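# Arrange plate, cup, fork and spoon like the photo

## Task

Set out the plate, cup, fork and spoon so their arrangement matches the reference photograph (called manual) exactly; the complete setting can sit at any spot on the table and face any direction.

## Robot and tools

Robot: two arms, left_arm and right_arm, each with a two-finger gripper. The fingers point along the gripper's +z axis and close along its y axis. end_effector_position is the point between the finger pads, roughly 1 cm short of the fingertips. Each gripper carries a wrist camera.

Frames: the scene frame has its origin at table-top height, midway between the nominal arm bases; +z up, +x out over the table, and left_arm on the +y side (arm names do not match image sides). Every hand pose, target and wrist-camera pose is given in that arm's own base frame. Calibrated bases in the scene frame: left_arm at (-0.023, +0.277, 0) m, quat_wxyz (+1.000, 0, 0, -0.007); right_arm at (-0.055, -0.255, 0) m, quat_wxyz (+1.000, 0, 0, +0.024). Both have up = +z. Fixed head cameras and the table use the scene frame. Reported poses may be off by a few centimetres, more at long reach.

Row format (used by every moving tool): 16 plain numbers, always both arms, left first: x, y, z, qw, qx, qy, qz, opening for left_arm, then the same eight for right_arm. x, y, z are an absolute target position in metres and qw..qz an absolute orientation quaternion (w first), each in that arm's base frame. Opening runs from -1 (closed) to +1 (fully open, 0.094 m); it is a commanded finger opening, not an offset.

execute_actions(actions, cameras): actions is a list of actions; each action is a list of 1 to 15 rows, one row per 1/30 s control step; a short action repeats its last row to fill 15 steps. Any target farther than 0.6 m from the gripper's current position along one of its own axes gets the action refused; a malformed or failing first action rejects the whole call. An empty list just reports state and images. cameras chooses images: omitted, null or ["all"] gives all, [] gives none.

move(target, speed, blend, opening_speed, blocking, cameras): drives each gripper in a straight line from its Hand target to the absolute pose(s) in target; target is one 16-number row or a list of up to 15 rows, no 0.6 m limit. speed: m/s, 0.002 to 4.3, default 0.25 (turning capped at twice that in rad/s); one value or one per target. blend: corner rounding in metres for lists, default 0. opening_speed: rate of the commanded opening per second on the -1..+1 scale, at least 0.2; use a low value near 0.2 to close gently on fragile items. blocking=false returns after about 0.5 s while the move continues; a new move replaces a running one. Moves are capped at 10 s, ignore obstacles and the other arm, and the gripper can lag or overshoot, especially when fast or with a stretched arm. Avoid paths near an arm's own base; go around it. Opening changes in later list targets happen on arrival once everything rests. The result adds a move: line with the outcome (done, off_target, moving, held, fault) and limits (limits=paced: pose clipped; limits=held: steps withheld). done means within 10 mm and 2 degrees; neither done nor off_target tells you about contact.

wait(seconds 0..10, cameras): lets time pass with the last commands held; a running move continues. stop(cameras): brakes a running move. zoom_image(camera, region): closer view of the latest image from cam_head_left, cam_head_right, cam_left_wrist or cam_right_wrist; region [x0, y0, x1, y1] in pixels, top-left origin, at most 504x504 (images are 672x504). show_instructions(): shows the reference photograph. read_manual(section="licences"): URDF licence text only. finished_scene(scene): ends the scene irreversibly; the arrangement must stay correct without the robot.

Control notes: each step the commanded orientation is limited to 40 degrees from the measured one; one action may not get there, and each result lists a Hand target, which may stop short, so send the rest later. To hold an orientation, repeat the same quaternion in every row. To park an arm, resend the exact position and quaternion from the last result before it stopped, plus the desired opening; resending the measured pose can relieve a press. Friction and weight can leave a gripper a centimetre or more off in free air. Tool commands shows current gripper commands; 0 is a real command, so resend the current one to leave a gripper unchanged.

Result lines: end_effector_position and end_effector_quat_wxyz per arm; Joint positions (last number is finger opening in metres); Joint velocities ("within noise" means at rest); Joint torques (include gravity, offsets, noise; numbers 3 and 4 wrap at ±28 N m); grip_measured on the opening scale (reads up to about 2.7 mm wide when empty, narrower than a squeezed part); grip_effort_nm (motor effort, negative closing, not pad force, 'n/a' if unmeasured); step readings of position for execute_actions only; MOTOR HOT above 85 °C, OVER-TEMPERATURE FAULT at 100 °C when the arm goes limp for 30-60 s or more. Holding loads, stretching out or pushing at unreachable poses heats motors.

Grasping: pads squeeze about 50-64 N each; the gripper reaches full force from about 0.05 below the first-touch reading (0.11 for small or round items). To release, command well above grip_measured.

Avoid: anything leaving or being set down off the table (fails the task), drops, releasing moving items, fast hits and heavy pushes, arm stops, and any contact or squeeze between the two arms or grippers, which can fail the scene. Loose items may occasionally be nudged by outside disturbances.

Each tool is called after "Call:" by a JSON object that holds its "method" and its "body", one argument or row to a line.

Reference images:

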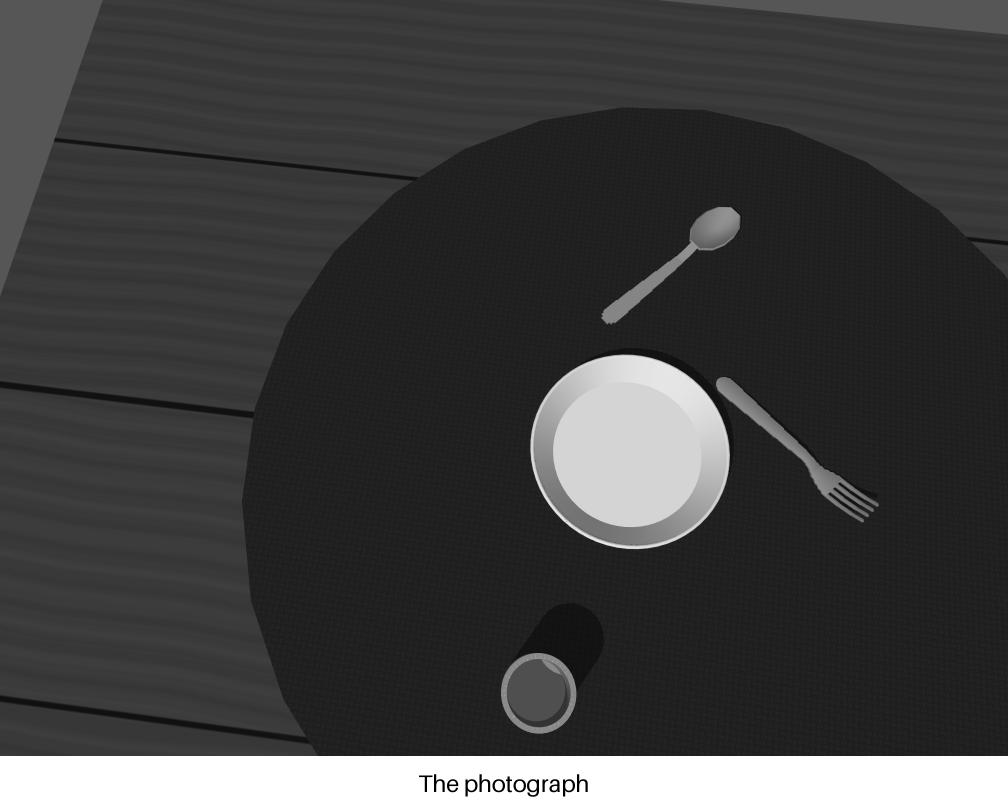

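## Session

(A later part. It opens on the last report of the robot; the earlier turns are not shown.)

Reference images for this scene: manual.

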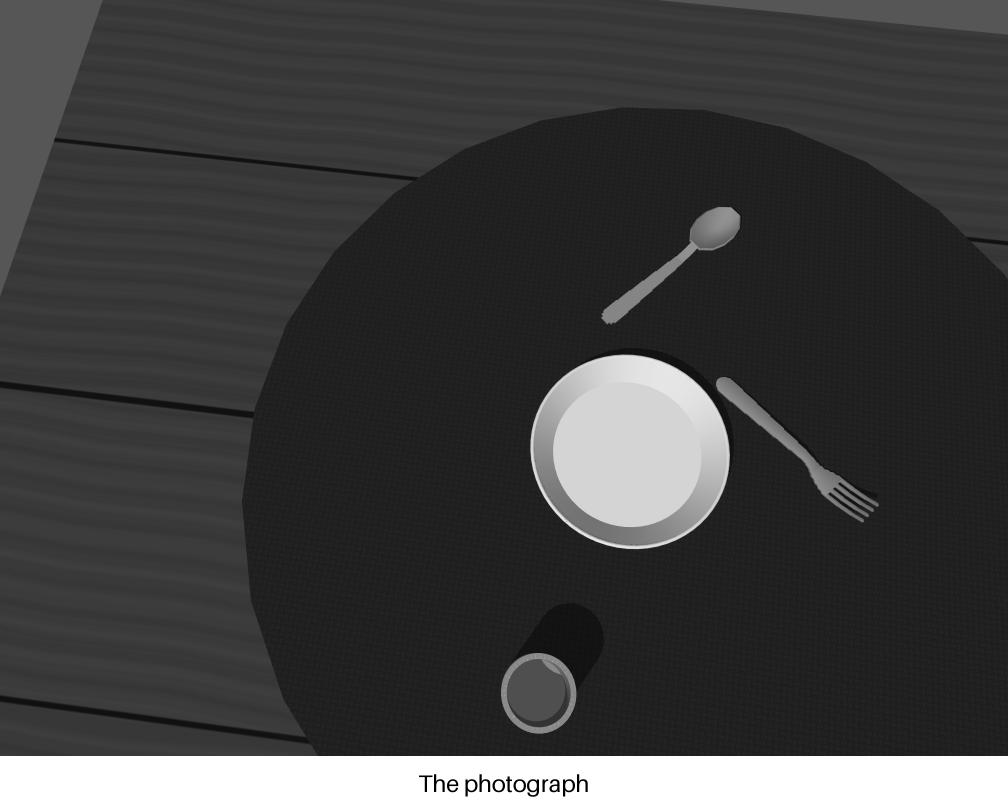

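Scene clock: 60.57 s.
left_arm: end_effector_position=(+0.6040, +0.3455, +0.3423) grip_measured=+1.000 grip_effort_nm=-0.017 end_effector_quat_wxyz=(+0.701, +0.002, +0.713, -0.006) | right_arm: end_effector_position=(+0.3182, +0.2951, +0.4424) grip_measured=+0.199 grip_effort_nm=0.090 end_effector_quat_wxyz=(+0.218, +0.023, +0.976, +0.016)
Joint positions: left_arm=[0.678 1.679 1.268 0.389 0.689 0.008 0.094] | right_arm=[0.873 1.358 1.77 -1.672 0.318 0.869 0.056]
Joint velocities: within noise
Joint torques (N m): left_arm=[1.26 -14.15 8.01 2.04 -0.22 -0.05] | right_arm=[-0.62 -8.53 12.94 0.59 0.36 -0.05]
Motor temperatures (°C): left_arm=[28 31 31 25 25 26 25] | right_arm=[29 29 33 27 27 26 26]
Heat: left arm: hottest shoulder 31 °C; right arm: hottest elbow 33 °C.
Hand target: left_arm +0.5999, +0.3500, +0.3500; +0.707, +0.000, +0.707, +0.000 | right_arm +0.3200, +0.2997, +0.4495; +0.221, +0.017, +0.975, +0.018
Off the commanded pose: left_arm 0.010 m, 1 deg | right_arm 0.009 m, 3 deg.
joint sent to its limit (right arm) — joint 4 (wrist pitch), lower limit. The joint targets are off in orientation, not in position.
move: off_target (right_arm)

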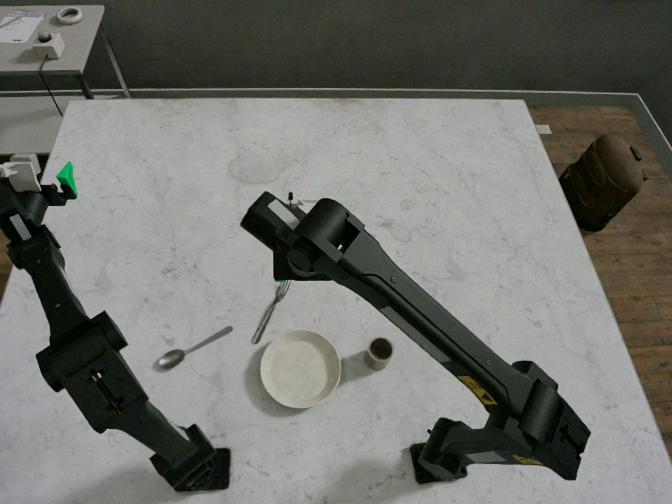

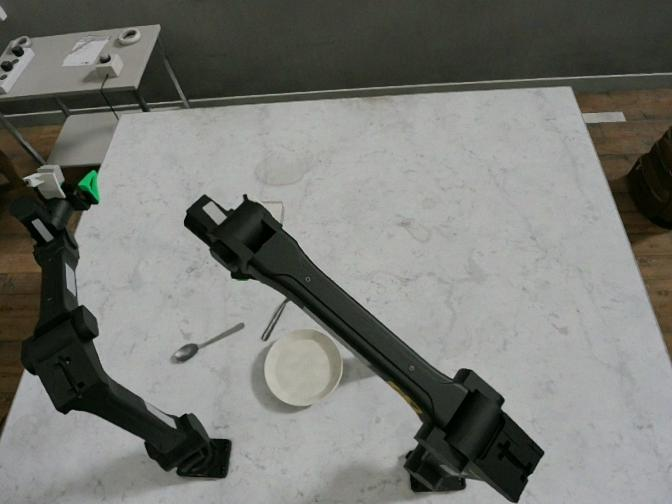

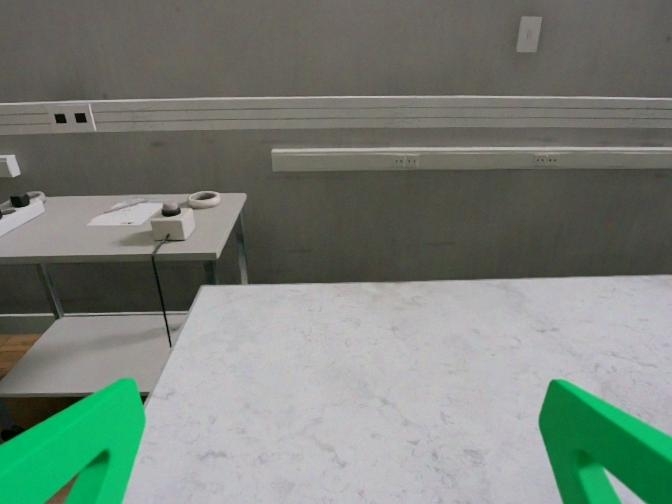

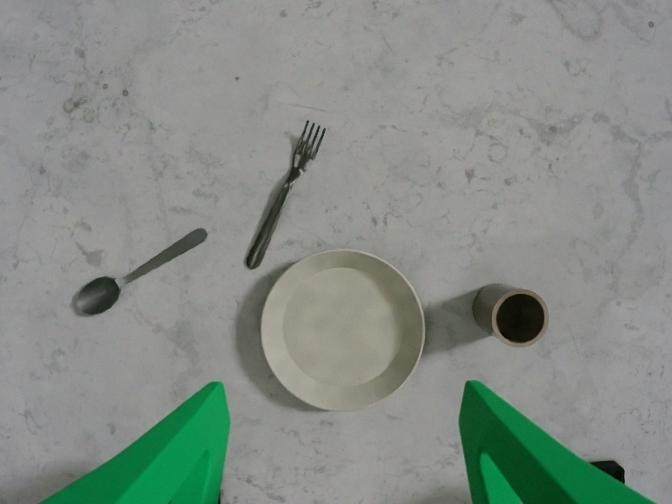

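Call:
{"method": "move", "body": {
  "target": [
    [0.05,0.5,0.35,0.5,-0.5,0.5,0.5,1,0.34,0.50,0.20,0,0.8572,0.515,0,0.3]
  ],
  "speed": 0.35,
  "cameras": ["cam_right_wrist","cam_head_left","cam_head_right"]
}}

Scene clock: 80.77 s.
left_arm: end_effector_position=(+0.0527, +0.4940, +0.3483) grip_measured=+1.000 grip_effort_nm=-0.022 end_effector_quat_wxyz=(+0.500, -0.496, +0.504, +0.500) | right_arm: end_effector_position=(+0.3297, +0.4918, +0.1974) grip_measured=+0.299 grip_effort_nm=0.095 end_effector_quat_wxyz=(-0.159, +0.555, +0.815, -0.049)
Joint positions: left_arm=[1.415 1.07 0.674 0.396 -0.148 0.008 0.094] | right_arm=[0.893 1.992 1.952 -1.659 -0.309 2.069 0.061]
Joint velocities: within noise
Joint torques (N m): left_arm=[1.08 -4.66 9.26 1.62 -0.19 -0.05] | right_arm=[-1.38 -18.08 14.35 -0.32 -0.14 0.13]
Motor temperatures (°C): left_arm=[28 31 32 25 25 26 25] | right_arm=[29 30 33 27 28 26 26]
Heat: left arm: hottest elbow 32 °C; right arm: hottest elbow 33 °C.
Hand target: left_arm +0.0500, +0.4999, +0.3500; +0.500, -0.500, +0.500, +0.500 | right_arm +0.3401, +0.4992, +0.1999; -0.159, +0.561, +0.812, -0.043
Off the commanded pose: left_arm 0.007 m, 1 deg | right_arm 0.013 m, 53 deg; orientation clipped.
joint sent to its limit (right arm) — joint 6 (wrist roll), upper limit. The joint targets are off in orientation, not in position.
move: off_target (right_arm); limits=paced
Images, in order (width x height): cam_head_left 672x504, cam_head_right 672x504, cam_right_wrist 672x504.

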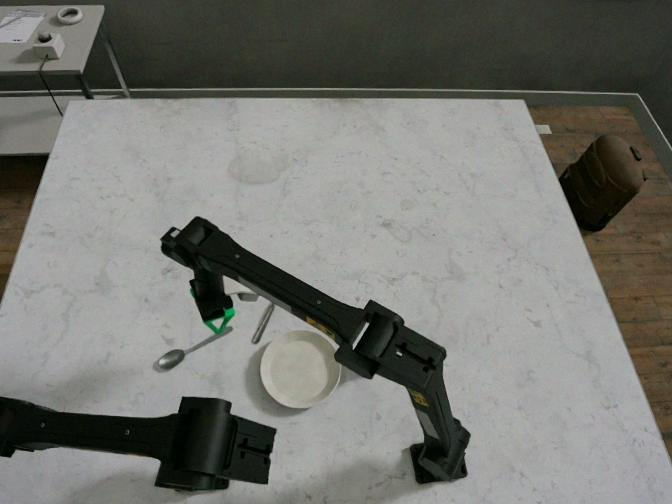

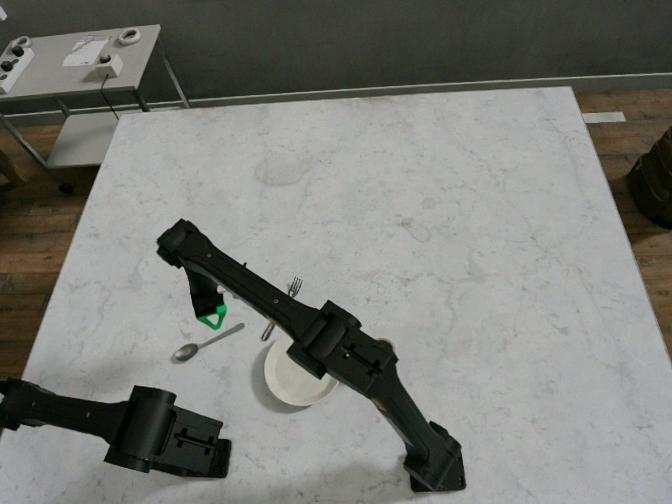

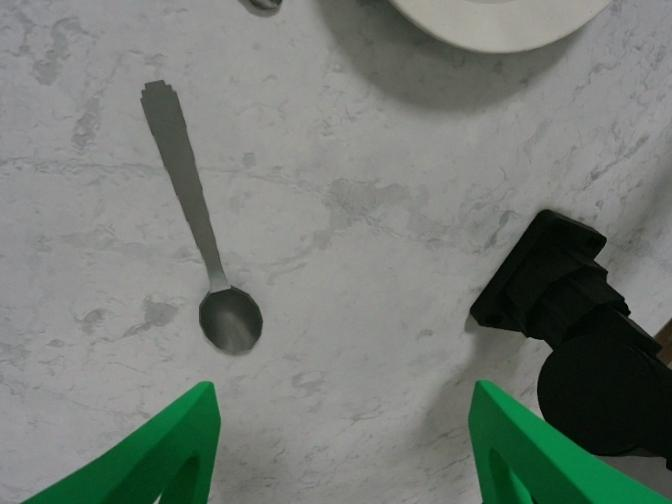

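Call:
{"method": "move", "body": {
  "target": [
    [0.05,0.5,0.35,0.5,-0.5,0.5,0.5,1,0.34,0.48,0.22,0,-0.2588,0.9659,0,0.3],
    [0.05,0.5,0.35,0.5,-0.5,0.5,0.5,1,0.346,0.528,0.18,0,-0.8572,0.515,0,0.3]
  ],
  "speed": 0.6,
  "cameras": ["cam_right_wrist","cam_head_left","cam_head_right"]
}}

Scene clock: 86.47 s.
left_arm: end_effector_position=(+0.0527, +0.4940, +0.3483) grip_measured=+1.000 grip_effort_nm=-0.027 end_effector_quat_wxyz=(+0.500, -0.496, +0.504, +0.500) | right_arm: end_effector_position=(+0.3404, +0.5121, +0.1763) grip_measured=+0.299 grip_effort_nm=0.071 end_effector_quat_wxyz=(+0.013, +0.853, -0.521, +0.001)
Joint positions: left_arm=[1.415 1.07 0.674 0.396 -0.148 0.008 0.094] | right_arm=[0.986 1.997 1.931 -1.531 0.003 -1.058 0.061]
Joint velocities: within noise
Joint torques (N m): left_arm=[1.14 -4.6 9.25 1.62 -0.19 -0.05] | right_arm=[-0.5 -18.55 14.84 0.31 -0.09 -0.12]
Motor temperatures (°C): left_arm=[28 31 33 25 25 26 25] | right_arm=[29 30 34 27 28 26 26]
Heat: left arm: hottest elbow 33 °C; right arm: hottest elbow 34 °C.
Hand target: left_arm +0.0500, +0.4999, +0.3500; +0.500, -0.500, +0.500, +0.500 | right_arm +0.3455, +0.5274, +0.1799; +0.000, +0.857, -0.515, +0.000
Off the commanded pose: left_arm 0.007 m, 1 deg | right_arm 0.017 m, 2 deg.
move: off_target (right_arm)
Images, in order (width x height): cam_head_left 672x504, cam_head_right 672x504, cam_right_wrist 672x504.

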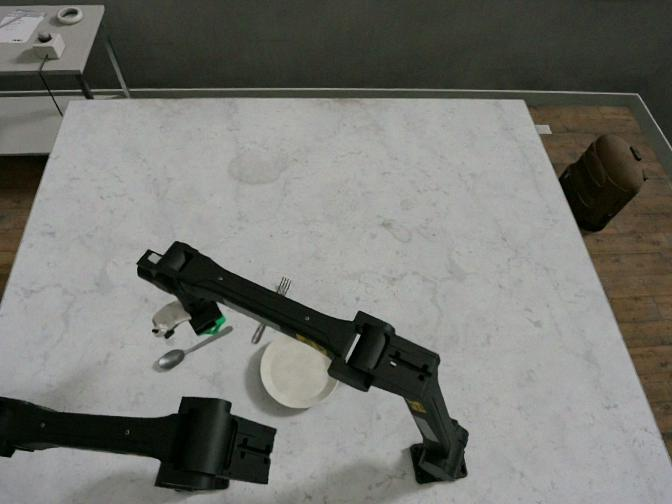

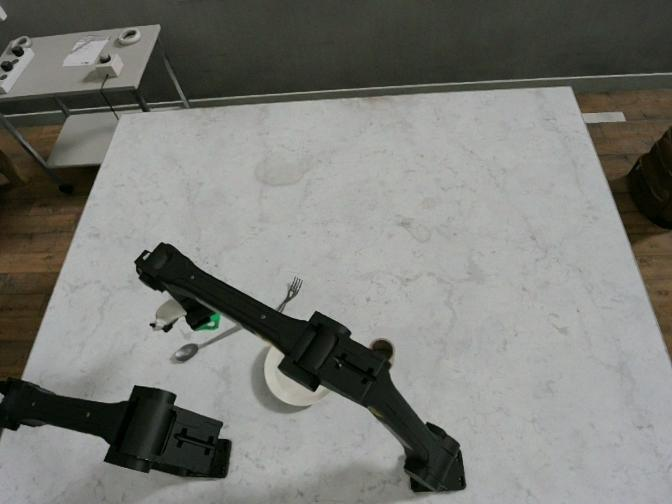

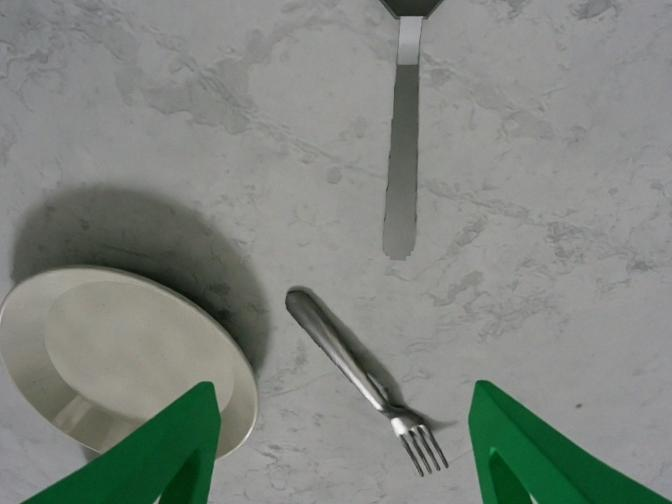

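Call:
{"method": "move", "body": {
  "target": [
    [0.05,0.5,0.35,0.5,-0.5,0.5,0.5,1,0.369,0.552,0.055,0,-0.8554,0.518,0,0.2]
  ],
  "speed": 0.2,
  "cameras": ["cam_right_wrist"]
}}

Scene clock: 89.73 s.
left_arm: end_effector_position=(+0.0527, +0.4940, +0.3483) grip_measured=+1.000 grip_effort_nm=-0.022 end_effector_quat_wxyz=(+0.500, -0.496, +0.504, +0.500) | right_arm: end_effector_position=(+0.3658, +0.5507, +0.0592) grip_measured=+0.201 grip_effort_nm=-0.051 end_effector_quat_wxyz=(+0.002, +0.854, -0.520, +0.001)
Joint positions: left_arm=[1.415 1.07 0.674 0.396 -0.148 0.008 0.094] | right_arm=[0.986 2.176 1.917 -1.316 0.002 -1.062 0.056]
Joint velocities: within noise
Joint torques (N m): left_arm=[1.14 -4.72 9.26 1.62 -0.19 -0.04] | right_arm=[-1.38 -21.71 10.04 0.92 -0.09 -0.08]
Motor temperatures (°C): left_arm=[28 31 33 25 25 26 25] | right_arm=[29 30 35 27 27 26 26]
Heat: left arm: hottest elbow 33 °C; right arm: hottest elbow 35 °C.
Hand target: left_arm +0.0500, +0.4999, +0.3500; +0.500, -0.500, +0.500, +0.500 | right_arm +0.3689, +0.5520, +0.0551; +0.000, +0.855, -0.518, +0.000
Off the commanded pose: left_arm 0.007 m, 1 deg | right_arm 0.005 m, 0 deg.
move: done
Images, in order (width x height): cam_right_wrist 672x504.

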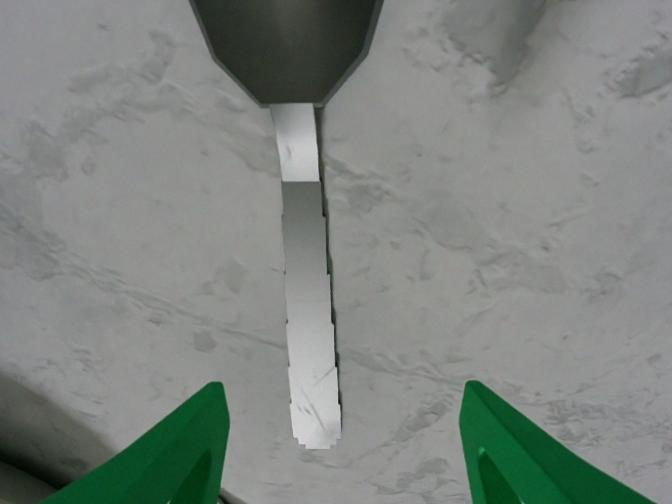

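Call:
{"method": "move", "body": {
  "target": [
    [0.05,0.5,0.35,0.5,-0.5,0.5,0.5,1,0.353,0.555,0.035,0,-0.8572,0.515,0,0.2],
    [0.05,0.5,0.35,0.5,-0.5,0.5,0.5,1,0.351,0.553,0.005,0,-0.8572,0.515,0,0.2]
  ],
  "speed": 0.08,
  "cameras": ["cam_right_wrist"]
}}

Scene clock: 92.53 s.
left_arm: end_effector_position=(+0.0527, +0.4940, +0.3483) grip_measured=+1.000 grip_effort_nm=-0.027 end_effector_quat_wxyz=(+0.500, -0.496, +0.504, +0.500) | right_arm: end_effector_position=(+0.3559, +0.5525, +0.0239) grip_measured=+0.201 grip_effort_nm=-0.051 end_effector_quat_wxyz=(-0.011, +0.858, -0.514, +0.002)
Joint positions: left_arm=[1.415 1.07 0.674 0.396 -0.148 0.008 0.094] | right_arm=[1 2.179 1.824 -1.194 0.002 -1.062 0.056]
Joint velocities: within noise
Joint torques (N m): left_arm=[1.08 -4.66 9.26 1.62 -0.19 -0.04] | right_arm=[-0.56 -20.72 9.07 0.8 -0.09 0.1]
Motor temperatures (°C): left_arm=[28 31 33 25 25 26 25] | right_arm=[29 30 35 27 27 26 26]
Heat: left arm: hottest elbow 33 °C; right arm: hottest elbow 35 °C.
Hand target: left_arm +0.0500, +0.4999, +0.3500; +0.500, -0.500, +0.500, +0.500 | right_arm +0.3508, +0.5526, +0.0053; +0.000, +0.857, -0.515, +0.000
Off the commanded pose: left_arm 0.007 m, 1 deg | right_arm 0.019 m, 1 deg.
move: off_target (right_arm)
Images, in order (width x height): cam_right_wrist 672x504.

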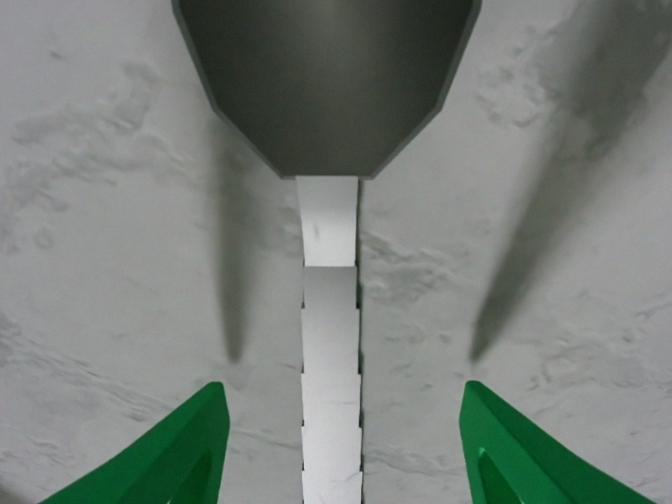

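Call:
{"method": "move", "body": {
  "target": [
    [0.05,0.5,0.35,0.5,-0.5,0.5,0.5,1,0.348,0.554,-0.006,0,-0.8572,0.515,0,0.2]
  ],
  "speed": 0.05,
  "cameras": ["cam_right_wrist"]
}}

Scene clock: 94.10 s.
left_arm: end_effector_position=(+0.0527, +0.4940, +0.3483) grip_measured=+1.000 grip_effort_nm=-0.027 end_effector_quat_wxyz=(+0.500, -0.496, +0.504, +0.500) | right_arm: end_effector_position=(+0.3544, +0.5544, +0.0164) grip_measured=+0.201 grip_effort_nm=-0.051 end_effector_quat_wxyz=(-0.014, +0.857, -0.514, +0.002)
Joint positions: left_arm=[1.415 1.07 0.674 0.396 -0.148 0.008 0.094] | right_arm=[1.003 2.184 1.812 -1.171 0.002 -1.057 0.056]
Joint velocities: within noise
Joint torques (N m): left_arm=[1.08 -4.66 9.26 1.62 -0.19 -0.05] | right_arm=[-0.91 -20.19 8.9 0.96 -0.07 0.03]
Motor temperatures (°C): left_arm=[28 31 33 25 25 26 25] | right_arm=[29 30 35 27 27 26 26]
Heat: left arm: hottest elbow 33 °C; right arm: hottest elbow 35 °C.
Hand target: left_arm +0.0500, +0.4999, +0.3500; +0.500, -0.500, +0.500, +0.500 | right_arm +0.3478, +0.5534, -0.0056; +0.000, +0.857, -0.515, +0.000
Off the commanded pose: left_arm 0.007 m, 1 deg | right_arm 0.023 m, 2 deg.
move: off_target (right_arm)
Images, in order (width x height): cam_right_wrist 672x504.

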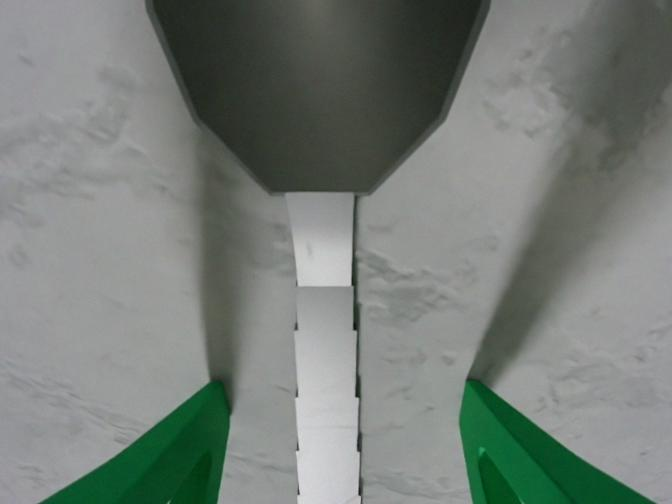

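Call:
{"method": "move", "body": {
  "target": [
    [0.05,0.5,0.35,0.5,-0.5,0.5,0.5,1,0.348,0.554,-0.006,0,-0.8572,0.515,0,-1]
  ],
  "opening_speed": 0.5,
  "cameras": ["cam_right_wrist"]
}}

Call:
{"method": "move", "body": {
  "target": [
    [0.05,0.5,0.35,0.5,-0.5,0.5,0.5,1,0.348,0.554,0.13,0,-0.8572,0.515,0,-1]
  ],
  "speed": 0.15,
  "cameras": ["cam_right_wrist"]
}}

Scene clock: 98.13 s.
left_arm: end_effector_position=(+0.0527, +0.4940, +0.3483) grip_measured=+1.000 grip_effort_nm=-0.022 end_effector_quat_wxyz=(+0.500, -0.496, +0.504, +0.500) | right_arm: end_effector_position=(+0.3544, +0.5544, +0.0164) grip_measured=-0.791 grip_effort_nm=-0.989 end_effector_quat_wxyz=(-0.014, +0.857, -0.515, +0.002)
Joint positions: left_arm=[1.415 1.07 0.674 0.396 -0.148 0.008 0.094] | right_arm=[1.003 2.184 1.812 -1.171 0.002 -1.057 0.01]
Joint velocities: within noise
Joint torques (N m): left_arm=[1.14 -4.66 9.25 1.62 -0.2 -0.05] | right_arm=[-0.44 -20.13 8.94 0.81 -0.06 0.09]
Motor temperatures (°C): left_arm=[28 31 33 25 25 26 25] | right_arm=[29 31 35 27 27 26 26]
Heat: left arm: hottest elbow 33 °C; right arm: hottest elbow 35 °C.
Hand target: left_arm +0.0500, +0.4999, +0.3500; +0.500, -0.500, +0.500, +0.500 | right_arm +0.3478, +0.5534, -0.0056; +0.000, +0.857, -0.515, +0.000
Off the commanded pose: left_arm 0.007 m, 1 deg | right_arm 0.023 m, 2 deg.
move: off_target (right_arm)
Images, in order (width x height): cam_right_wrist 672x504.

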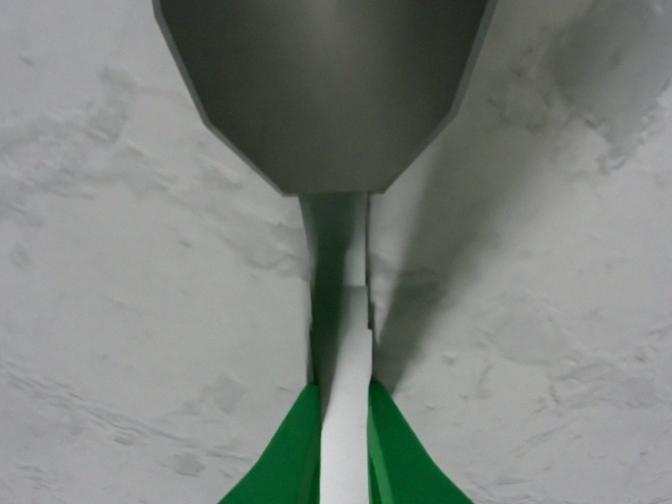

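Scene clock: 99.57 s.
left_arm: end_effector_position=(+0.0527, +0.4940, +0.3483) grip_measured=+1.000 grip_effort_nm=-0.022 end_effector_quat_wxyz=(+0.500, -0.496, +0.504, +0.500) | right_arm: end_effector_position=(+0.3458, +0.5409, +0.1129) grip_measured=-0.792 grip_effort_nm=-1.009 end_effector_quat_wxyz=(+0.018, +0.857, -0.515, +0.001)
Joint positions: left_arm=[1.415 1.07 0.674 0.396 -0.148 0.008 0.094] | right_arm=[1.003 2.108 1.944 -1.442 0.002 -1.057 0.01]
Joint velocities: within noise
Joint torques (N m): left_arm=[1.08 -4.66 9.26 1.62 -0.19 -0.05] | right_arm=[-0.38 -22.3 14.12 -0.13 -0.07 0.09]
Motor temperatures (°C): left_arm=[28 31 33 25 25 26 25] | right_arm=[29 31 35 27 27 26 26]
Heat: left arm: hottest elbow 33 °C; right arm: hottest elbow 35 °C.
Hand target: left_arm +0.0500, +0.4999, +0.3500; +0.500, -0.500, +0.500, +0.500 | right_arm +0.3476, +0.5533, +0.1301; +0.000, +0.857, -0.515, +0.000
Off the commanded pose: left_arm 0.007 m, 1 deg | right_arm 0.022 m, 2 deg.
move: off_target (right_arm)
Images, in order (width x height): cam_right_wrist 672x504.

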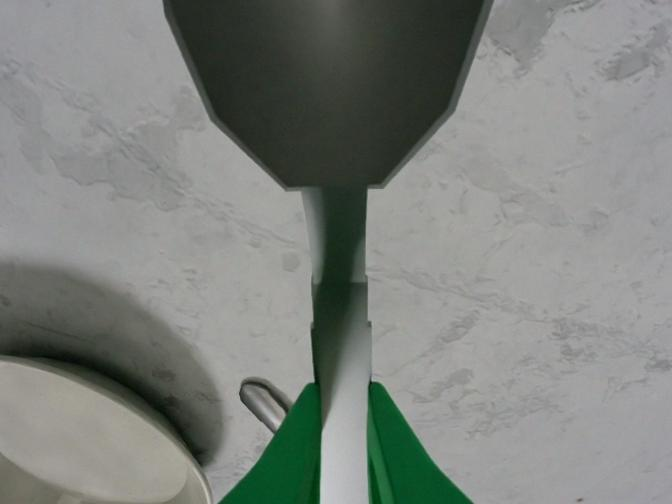

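Call:
{"method": "move", "body": {
  "target": [
    [0.05,0.5,0.35,0.5,-0.5,0.5,0.5,1,0.241,0.533,0.12,0,-0.4718,0.8817,0,-1],
    [0.05,0.5,0.35,0.5,-0.5,0.5,0.5,1,0.240,0.527,0.03,0,-0.4718,0.8817,0,-1]
  ],
  "speed": [0.25,0.1]
}}

Scene clock: 105.33 s.
left_arm: end_effector_position=(+0.0527, +0.4940, +0.3483) grip_measured=+1.000 grip_effort_nm=-0.017 end_effector_quat_wxyz=(+0.500, -0.496, +0.504, +0.500) | right_arm: end_effector_position=(+0.2401, +0.5247, +0.0353) grip_measured=-0.792 grip_effort_nm=-1.004 end_effector_quat_wxyz=(-0.001, -0.475, +0.880, +0.000)
Joint positions: left_arm=[1.415 1.07 0.674 0.396 -0.148 0.008 0.094] | right_arm=[1.142 1.981 1.522 -1.113 -0.001 0.153 0.01]
Joint velocities: within noise
Joint torques (N m): left_arm=[1.14 -4.66 9.26 1.62 -0.19 -0.05] | right_arm=[-0.91 -18.78 9.36 0.92 0.11 0.09]
Motor temperatures (°C): left_arm=[28 30 34 25 25 26 25] | right_arm=[29 31 35 27 27 26 26]
Heat: left arm: hottest elbow 34 °C; right arm: hottest elbow 35 °C.
Hand target: left_arm +0.0500, +0.4999, +0.3500; +0.500, -0.500, +0.500, +0.500 | right_arm +0.2400, +0.5269, +0.0300; +0.000, -0.472, +0.882, +0.000
Off the commanded pose: left_arm 0.007 m, 1 deg | right_arm 0.006 m, 0 deg.
move: done

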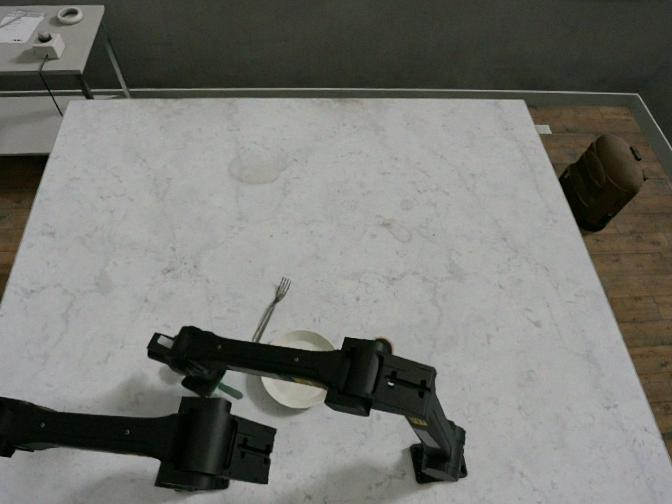

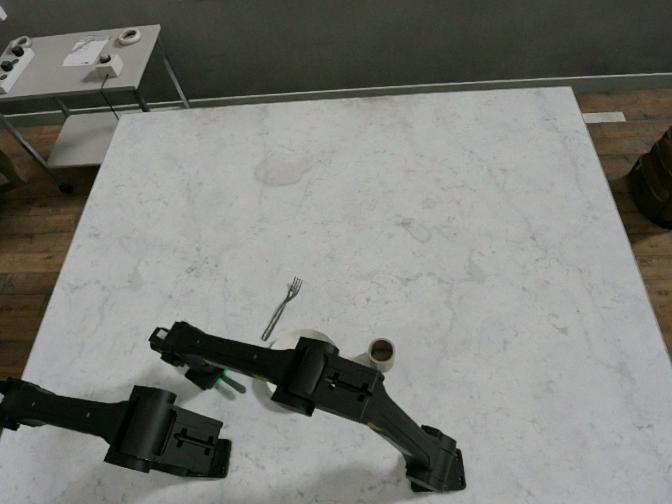

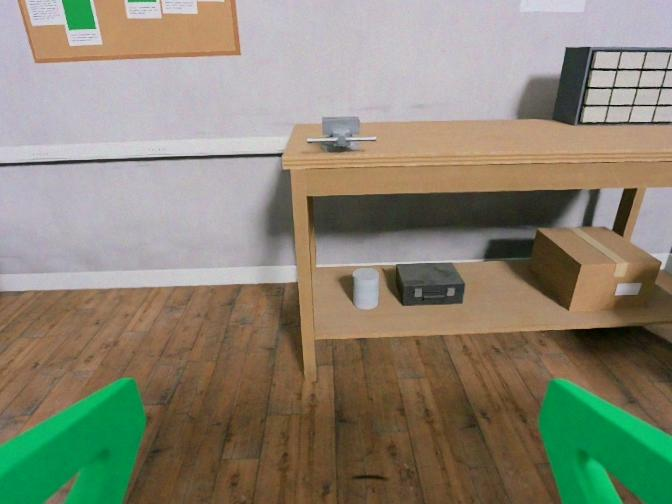

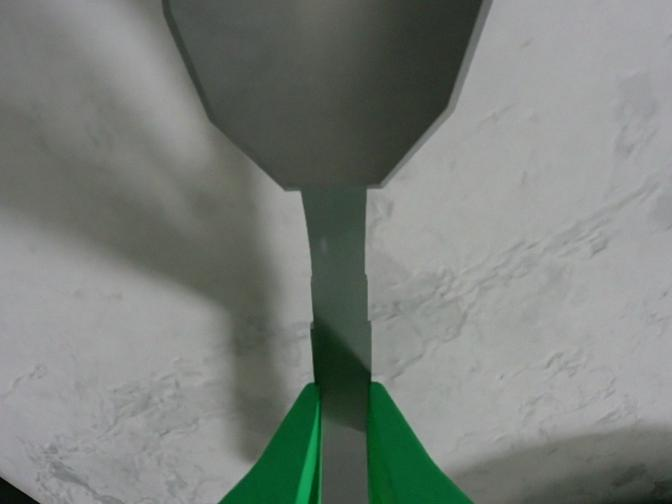

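Call:
{"method": "move", "body": {
  "target": [
    [0.05,0.5,0.35,0.5,-0.5,0.5,0.5,1,0.238,0.523,0.008,0,-0.4718,0.8817,0,-1]
  ],
  "speed": 0.05,
  "cameras": ["cam_right_wrist"]
}}

Scene clock: 107.47 s.
left_arm: end_effector_position=(+0.0527, +0.4940, +0.3483) grip_measured=+1.000 grip_effort_nm=-0.027 end_effector_quat_wxyz=(+0.500, -0.496, +0.504, +0.500) | right_arm: end_effector_position=(+0.2392, +0.5227, +0.0184) grip_measured=-0.792 grip_effort_nm=-1.009 end_effector_quat_wxyz=(+0.003, -0.475, +0.880, +0.003)
Joint positions: left_arm=[1.415 1.07 0.674 0.396 -0.148 0.008 0.094] | right_arm=[1.142 1.991 1.487 -1.059 -0.001 0.153 0.01]
Joint velocities: within noise
Joint torques (N m): left_arm=[1.14 -4.66 9.26 1.62 -0.19 -0.05] | right_arm=[-1.03 -18.14 8.68 0.84 0.1 0.11]
Motor temperatures (°C): left_arm=[28 30 34 25 25 26 25] | right_arm=[29 31 35 27 27 26 26]
Heat: left arm: hottest elbow 34 °C; right arm: hottest elbow 35 °C.
Hand target: left_arm +0.0500, +0.4999, +0.3500; +0.500, -0.500, +0.500, +0.500 | right_arm +0.2379, +0.5228, +0.0081; +0.000, -0.472, +0.882, +0.000
Off the commanded pose: left_arm 0.007 m, 1 deg | right_arm 0.010 m, 1 deg.
move: done
Images, in order (width x height): cam_right_wrist 672x504.

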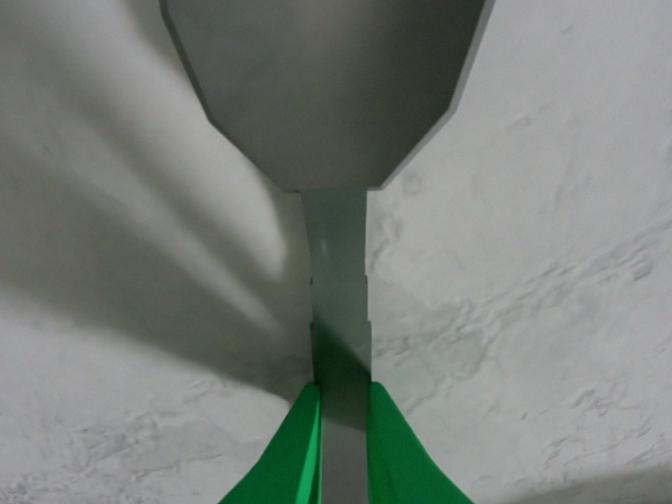

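Call:
{"method": "move", "body": {
  "target": [
    [0.05,0.5,0.35,0.5,-0.5,0.5,0.5,1,0.238,0.523,0.003,0,-0.4718,0.8817,0,-1]
  ],
  "speed": 0.04,
  "cameras": []
}}

Call:
{"method": "move", "body": {
  "target": [
    [0.05,0.5,0.35,0.5,-0.5,0.5,0.5,1,0.238,0.523,0.003,0,-0.4718,0.8817,0,-0.3]
  ],
  "opening_speed": 0.4,
  "cameras": []
}}

Call:
{"method": "move", "body": {
  "target": [
    [0.05,0.5,0.35,0.5,-0.5,0.5,0.5,1,0.238,0.523,0.12,0,-0.4718,0.8817,0,0.2],
    [0.05,0.5,0.35,0.5,-0.5,0.5,0.5,1,0.30,0.32,0.45,0.2,0.0216,0.9763,-0.0048,0.2]
  ],
  "speed": [0.1,0.35],
  "cameras": ["cam_right_wrist"]
}}

Call:
{"method": "zoom_image", "body": {
  "camera": "cam_right_wrist",
  "region": [60, 100, 400, 420]
}}

Scene clock: 110.17 s.
left_arm: end_effector_position=(+0.0527, +0.4940, +0.3483) grip_measured=+1.000 grip_effort_nm=-0.027 end_effector_quat_wxyz=(+0.500, -0.496, +0.504, +0.500) | right_arm: end_effector_position=(+0.2402, +0.5248, +0.0170) grip_measured=-0.792 grip_effort_nm=-1.009 end_effector_quat_wxyz=(+0.006, -0.475, +0.880, +0.005)
Joint positions: left_arm=[1.415 1.07 0.674 0.396 -0.148 0.008 0.094] | right_arm=[1.142 1.994 1.487 -1.048 -0.001 0.153 0.01]
Joint velocities: within noise
Joint torques (N m): left_arm=[1.08 -4.66 9.26 1.62 -0.19 -0.04] | right_arm=[-1.03 -17.67 8.29 0.91 0.11 0.09]
Motor temperatures (°C): left_arm=[28 30 34 25 25 26 25] | right_arm=[29 31 35 27 27 26 26]
Heat: left arm: hottest elbow 34 °C; right arm: hottest elbow 35 °C.
Hand target: left_arm +0.0500, +0.4999, +0.3500; +0.500, -0.500, +0.500, +0.500 | right_arm +0.2379, +0.5228, +0.0032; +0.000, -0.472, +0.882, +0.000
Off the commanded pose: left_arm 0.007 m, 1 deg | right_arm 0.014 m, 1 deg.
move: off_target (right_arm)
No camera images: "cameras" was empty.

Scene clock: 112.13 s.
left_arm: end_effector_position=(+0.0527, +0.4940, +0.3483) grip_measured=+1.000 grip_effort_nm=-0.027 end_effector_quat_wxyz=(+0.500, -0.496, +0.504, +0.500) | right_arm: end_effector_position=(+0.2398, +0.5240, +0.0162) grip_measured=-0.301 grip_effort_nm=0.095 end_effector_quat_wxyz=(+0.006, -0.474, +0.880, +0.005)
Joint positions: left_arm=[1.415 1.07 0.674 0.396 -0.148 0.008 0.094] | right_arm=[1.142 1.994 1.485 -1.048 -0.001 0.153 0.033]
Joint velocities: within noise
Joint torques (N m): left_arm=[1.14 -4.66 9.26 1.61 -0.2 -0.04] | right_arm=[-0.85 -17.61 8.57 0.88 0.12 0.1]
Motor temperatures (°C): left_arm=[28 30 34 25 25 26 25] | right_arm=[29 31 34 27 27 26 26]
Heat: left arm: hottest elbow 34 °C; right arm: hottest elbow 34 °C.
Hand target: left_arm +0.0500, +0.4999, +0.3500; +0.500, -0.500, +0.500, +0.500 | right_arm +0.2379, +0.5227, +0.0031; +0.000, -0.472, +0.882, +0.000
Off the commanded pose: left_arm 0.007 m, 1 deg | right_arm 0.013 m, 1 deg.
move: off_target (right_arm)
No camera images: "cameras" was empty.

Scene clock: 115.67 s.
left_arm: end_effector_position=(+0.0527, +0.4940, +0.3483) grip_measured=+1.000 grip_effort_nm=-0.027 end_effector_quat_wxyz=(+0.500, -0.496, +0.504, +0.500) | right_arm: end_effector_position=(+0.2965, +0.3171, +0.4377) grip_measured=+0.199 grip_effort_nm=0.090 end_effector_quat_wxyz=(+0.220, +0.007, +0.975, +0.019)
Joint positions: left_arm=[1.415 1.07 0.674 0.396 -0.148 0.008 0.094] | right_arm=[0.951 1.36 1.76 -1.672 0.336 0.915 0.056]
Joint velocities: within noise
Joint torques (N m): left_arm=[1.14 -4.66 9.26 1.62 -0.2 -0.05] | right_arm=[-1.08 -9.7 13.65 0.47 0.37 0.09]
Motor temperatures (°C): left_arm=[28 30 34 25 25 26 25] | right_arm=[29 31 35 27 27 26 26]
Heat: left arm: hottest elbow 34 °C; right arm: hottest elbow 35 °C.
Hand target: left_arm +0.0500, +0.4999, +0.3500; +0.500, -0.500, +0.500, +0.500 | right_arm +0.2999, +0.3197, +0.4492; +0.226, +0.015, +0.974, +0.027
Off the commanded pose: left_arm 0.007 m, 1 deg | right_arm 0.013 m, 4 deg.
joint sent to its limit (right arm) — joint 4 (wrist pitch), lower limit. The joint targets are off in orientation, not in position.
move: off_target (right_arm)
Images, in order (width x height): cam_right_wrist 672x504.

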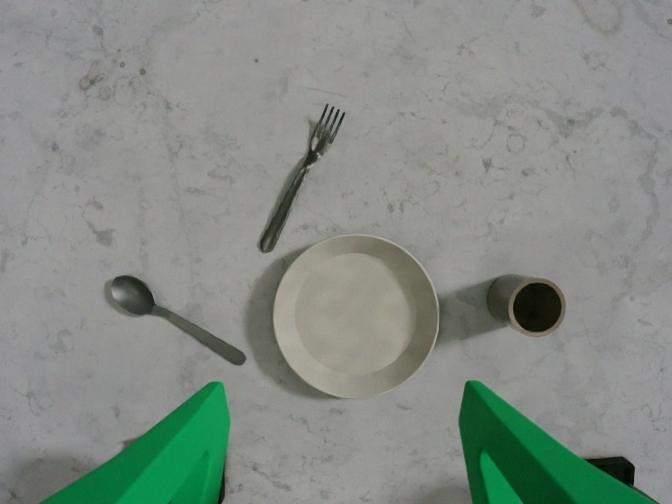

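Scaled by 1.482 from the camera's 672x504 image, which has a finer 960x720 frame.

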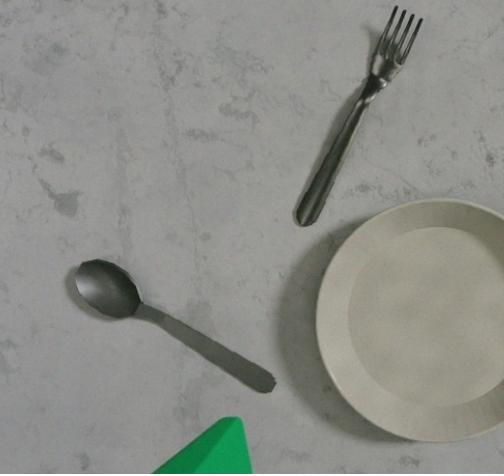

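Call:
{"method": "move", "body": {
  "target": [
    [0.05,0.5,0.35,0.5,-0.5,0.5,0.5,1,0.35,-0.25,0.42,0.2,0.0216,0.9763,-0.0048,1],
    [0.35,0.40,0.37,0.616,-0.347,0.616,0.347,1,0.05,-0.5,0.35,0.5,0.5,0.5,-0.5,1]
  ],
  "speed": 0.5,
  "cameras": ["cam_head_left"]
}}

Call:
{"method": "move", "body": {
  "target": [
    [0.42,0.10,0.33,0.3,0,0.954,0,1,0.05,-0.5,0.35,0.5,0.5,0.5,-0.5,1],
    [0.229,-0.411,0.20,0,0.5075,0.8616,0,1,0.05,-0.5,0.35,0.5,0.5,0.5,-0.5,1]
  ],
  "speed": 0.4
}}

Scene clock: 122.00 s.
left_arm: end_effector_position=(+0.3395, +0.3940, +0.3489) grip_measured=+1.000 grip_effort_nm=-0.032 end_effector_quat_wxyz=(+0.603, -0.349, +0.628, +0.348) | right_arm: end_effector_position=(+0.0516, -0.5001, +0.3489) grip_measured=+0.999 grip_effort_nm=0.081 end_effector_quat_wxyz=(+0.495, +0.499, +0.507, -0.498)
Joint positions: left_arm=[0.778 1.139 0.746 0.36 -0.252 0.007 0.094] | right_arm=[-1.416 1.084 0.695 0.376 0.15 -0.009 0.094]
Joint velocities: within noise
Joint torques (N m): left_arm=[0.15 -5.6 11.55 1.61 -0.22 -0.05] | right_arm=[-1.03 -6.59 10.78 2.99 0.15 0.07]
Motor temperatures (°C): left_arm=[28 30 35 25 25 26 25] | right_arm=[29 31 35 27 27 26 26]
Heat: left arm: hottest elbow 35 °C; right arm: hottest elbow 35 °C.
Hand target: left_arm +0.3491, +0.3990, +0.3699; +0.616, -0.347, +0.616, +0.347 | right_arm +0.0501, -0.5000, +0.3498; +0.500, +0.500, +0.500, -0.500
Off the commanded pose: left_arm 0.024 m, 2 deg | right_arm 0.002 m, 1 deg.
move: off_target (left_arm)
Images, in order (width x height): cam_head_left 672x504.

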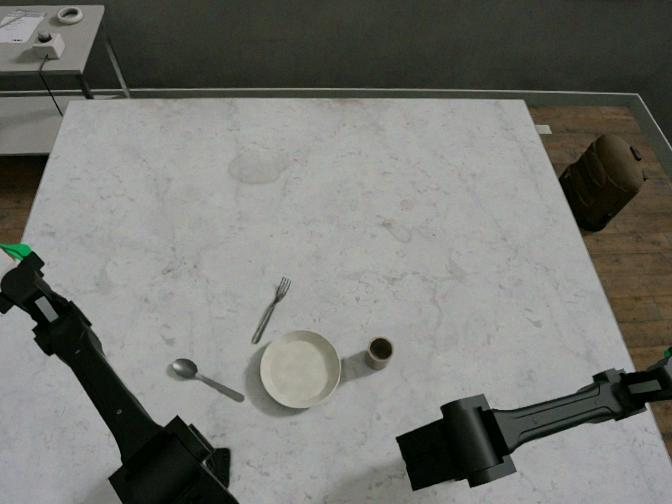

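Scene clock: 125.97 s.
left_arm: end_effector_position=(+0.2208, -0.4015, +0.1842) grip_measured=+1.000 grip_effort_nm=-0.037 end_effector_quat_wxyz=(-0.014, +0.508, +0.861, +0.009) | right_arm: end_effector_position=(+0.0516, -0.5001, +0.3489) grip_measured=+0.999 grip_effort_nm=0.081 end_effector_quat_wxyz=(+0.495, +0.499, +0.507, -0.498)
Joint positions: left_arm=[-1.067 1.579 1.371 -1.397 -0.001 -0.002 0.094] | right_arm=[-1.416 1.084 0.695 0.376 0.15 -0.009 0.094]
Joint velocities: within noise
Joint torques (N m): left_arm=[0.85 -11.46 10.33 0.05 -0.11 0.11] | right_arm=[-1.2 -6.71 10.84 2.96 0.15 0.09]
Motor temperatures (°C): left_arm=[28 30 36 25 25 26 25] | right_arm=[29 31 35 27 27 26 26]
Heat: left arm: hottest elbow 36 °C; right arm: hottest elbow 35 °C.
Hand target: left_arm +0.2287, -0.4104, +0.2000; +0.000, +0.508, +0.862, +0.000 | right_arm +0.0501, -0.5000, +0.3498; +0.500, +0.500, +0.500, -0.500
Off the commanded pose: left_arm 0.020 m, 2 deg | right_arm 0.002 m, 1 deg.
move: off_target (left_arm)

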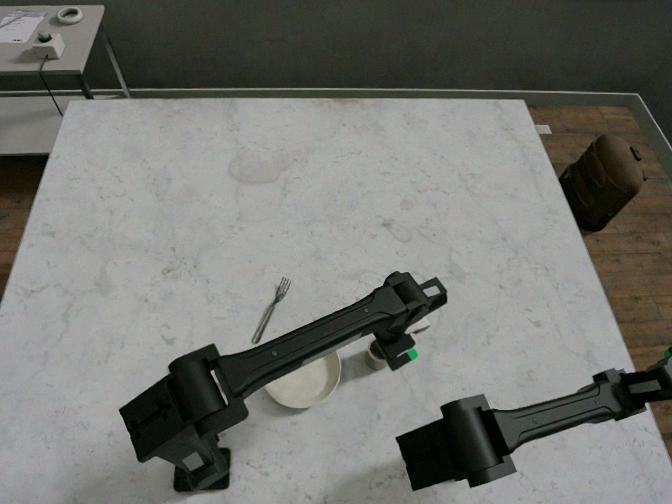

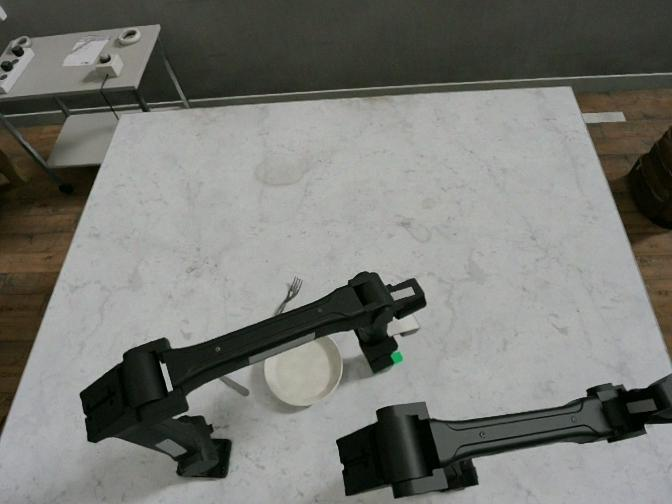

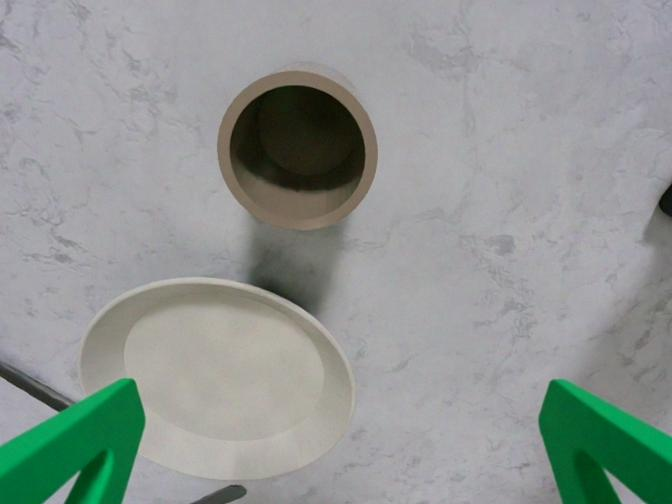

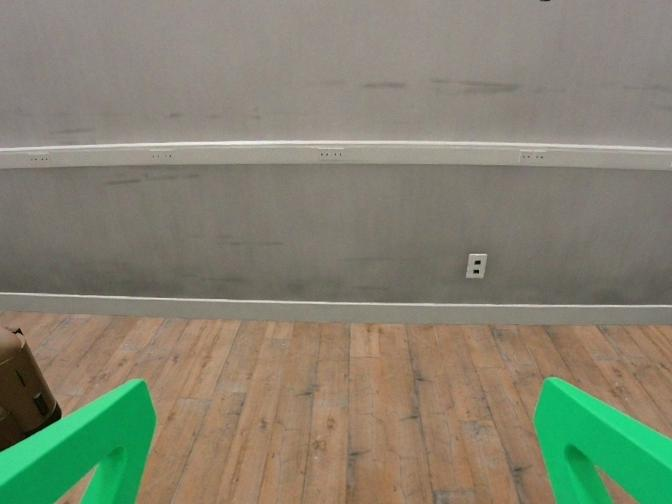

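Call:
{"method": "move", "body": {
  "target": [
    [0.257,-0.430,0.125,0.008,0.5075,0.8616,-0.005,1,0.05,-0.5,0.35,0.5,0.5,0.5,-0.5,1]
  ],
  "speed": 0.2,
  "cameras": ["cam_left_wrist"]
}}

Scene clock: 129.57 s.
left_arm: end_effector_position=(+0.2509, -0.4280, +0.1253) grip_measured=+1.000 grip_effort_nm=-0.032 end_effector_quat_wxyz=(+0.004, +0.508, +0.862, -0.002) | right_arm: end_effector_position=(+0.0516, -0.5001, +0.3489) grip_measured=+0.999 grip_effort_nm=0.076 end_effector_quat_wxyz=(+0.495, +0.499, +0.507, -0.498)
Joint positions: left_arm=[-1.04 1.689 1.349 -1.223 -0.001 0.025 0.094] | right_arm=[-1.416 1.084 0.695 0.376 0.15 -0.009 0.094]
Joint velocities: within noise
Joint torques (N m): left_arm=[1.55 -12.28 7.5 0.75 -0.07 0.14] | right_arm=[-1.32 -6.59 10.8 2.93 0.16 0.1]
Motor temperatures (°C): left_arm=[28 30 36 25 25 26 25] | right_arm=[29 30 35 27 27 26 26]
Heat: left arm: hottest elbow 36 °C; right arm: hottest elbow 35 °C.
Hand target: left_arm +0.2570, -0.4299, +0.1250; +0.008, +0.508, +0.862, -0.005 | right_arm +0.0501, -0.5000, +0.3498; +0.500, +0.500, +0.500, -0.500
Off the commanded pose: left_arm 0.006 m, 1 deg | right_arm 0.002 m, 1 deg.
move: done
Images, in order (width x height): cam_left_wrist 672x504.

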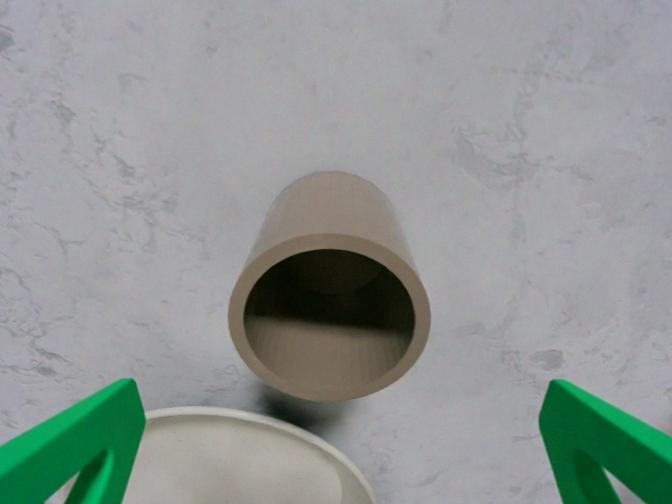

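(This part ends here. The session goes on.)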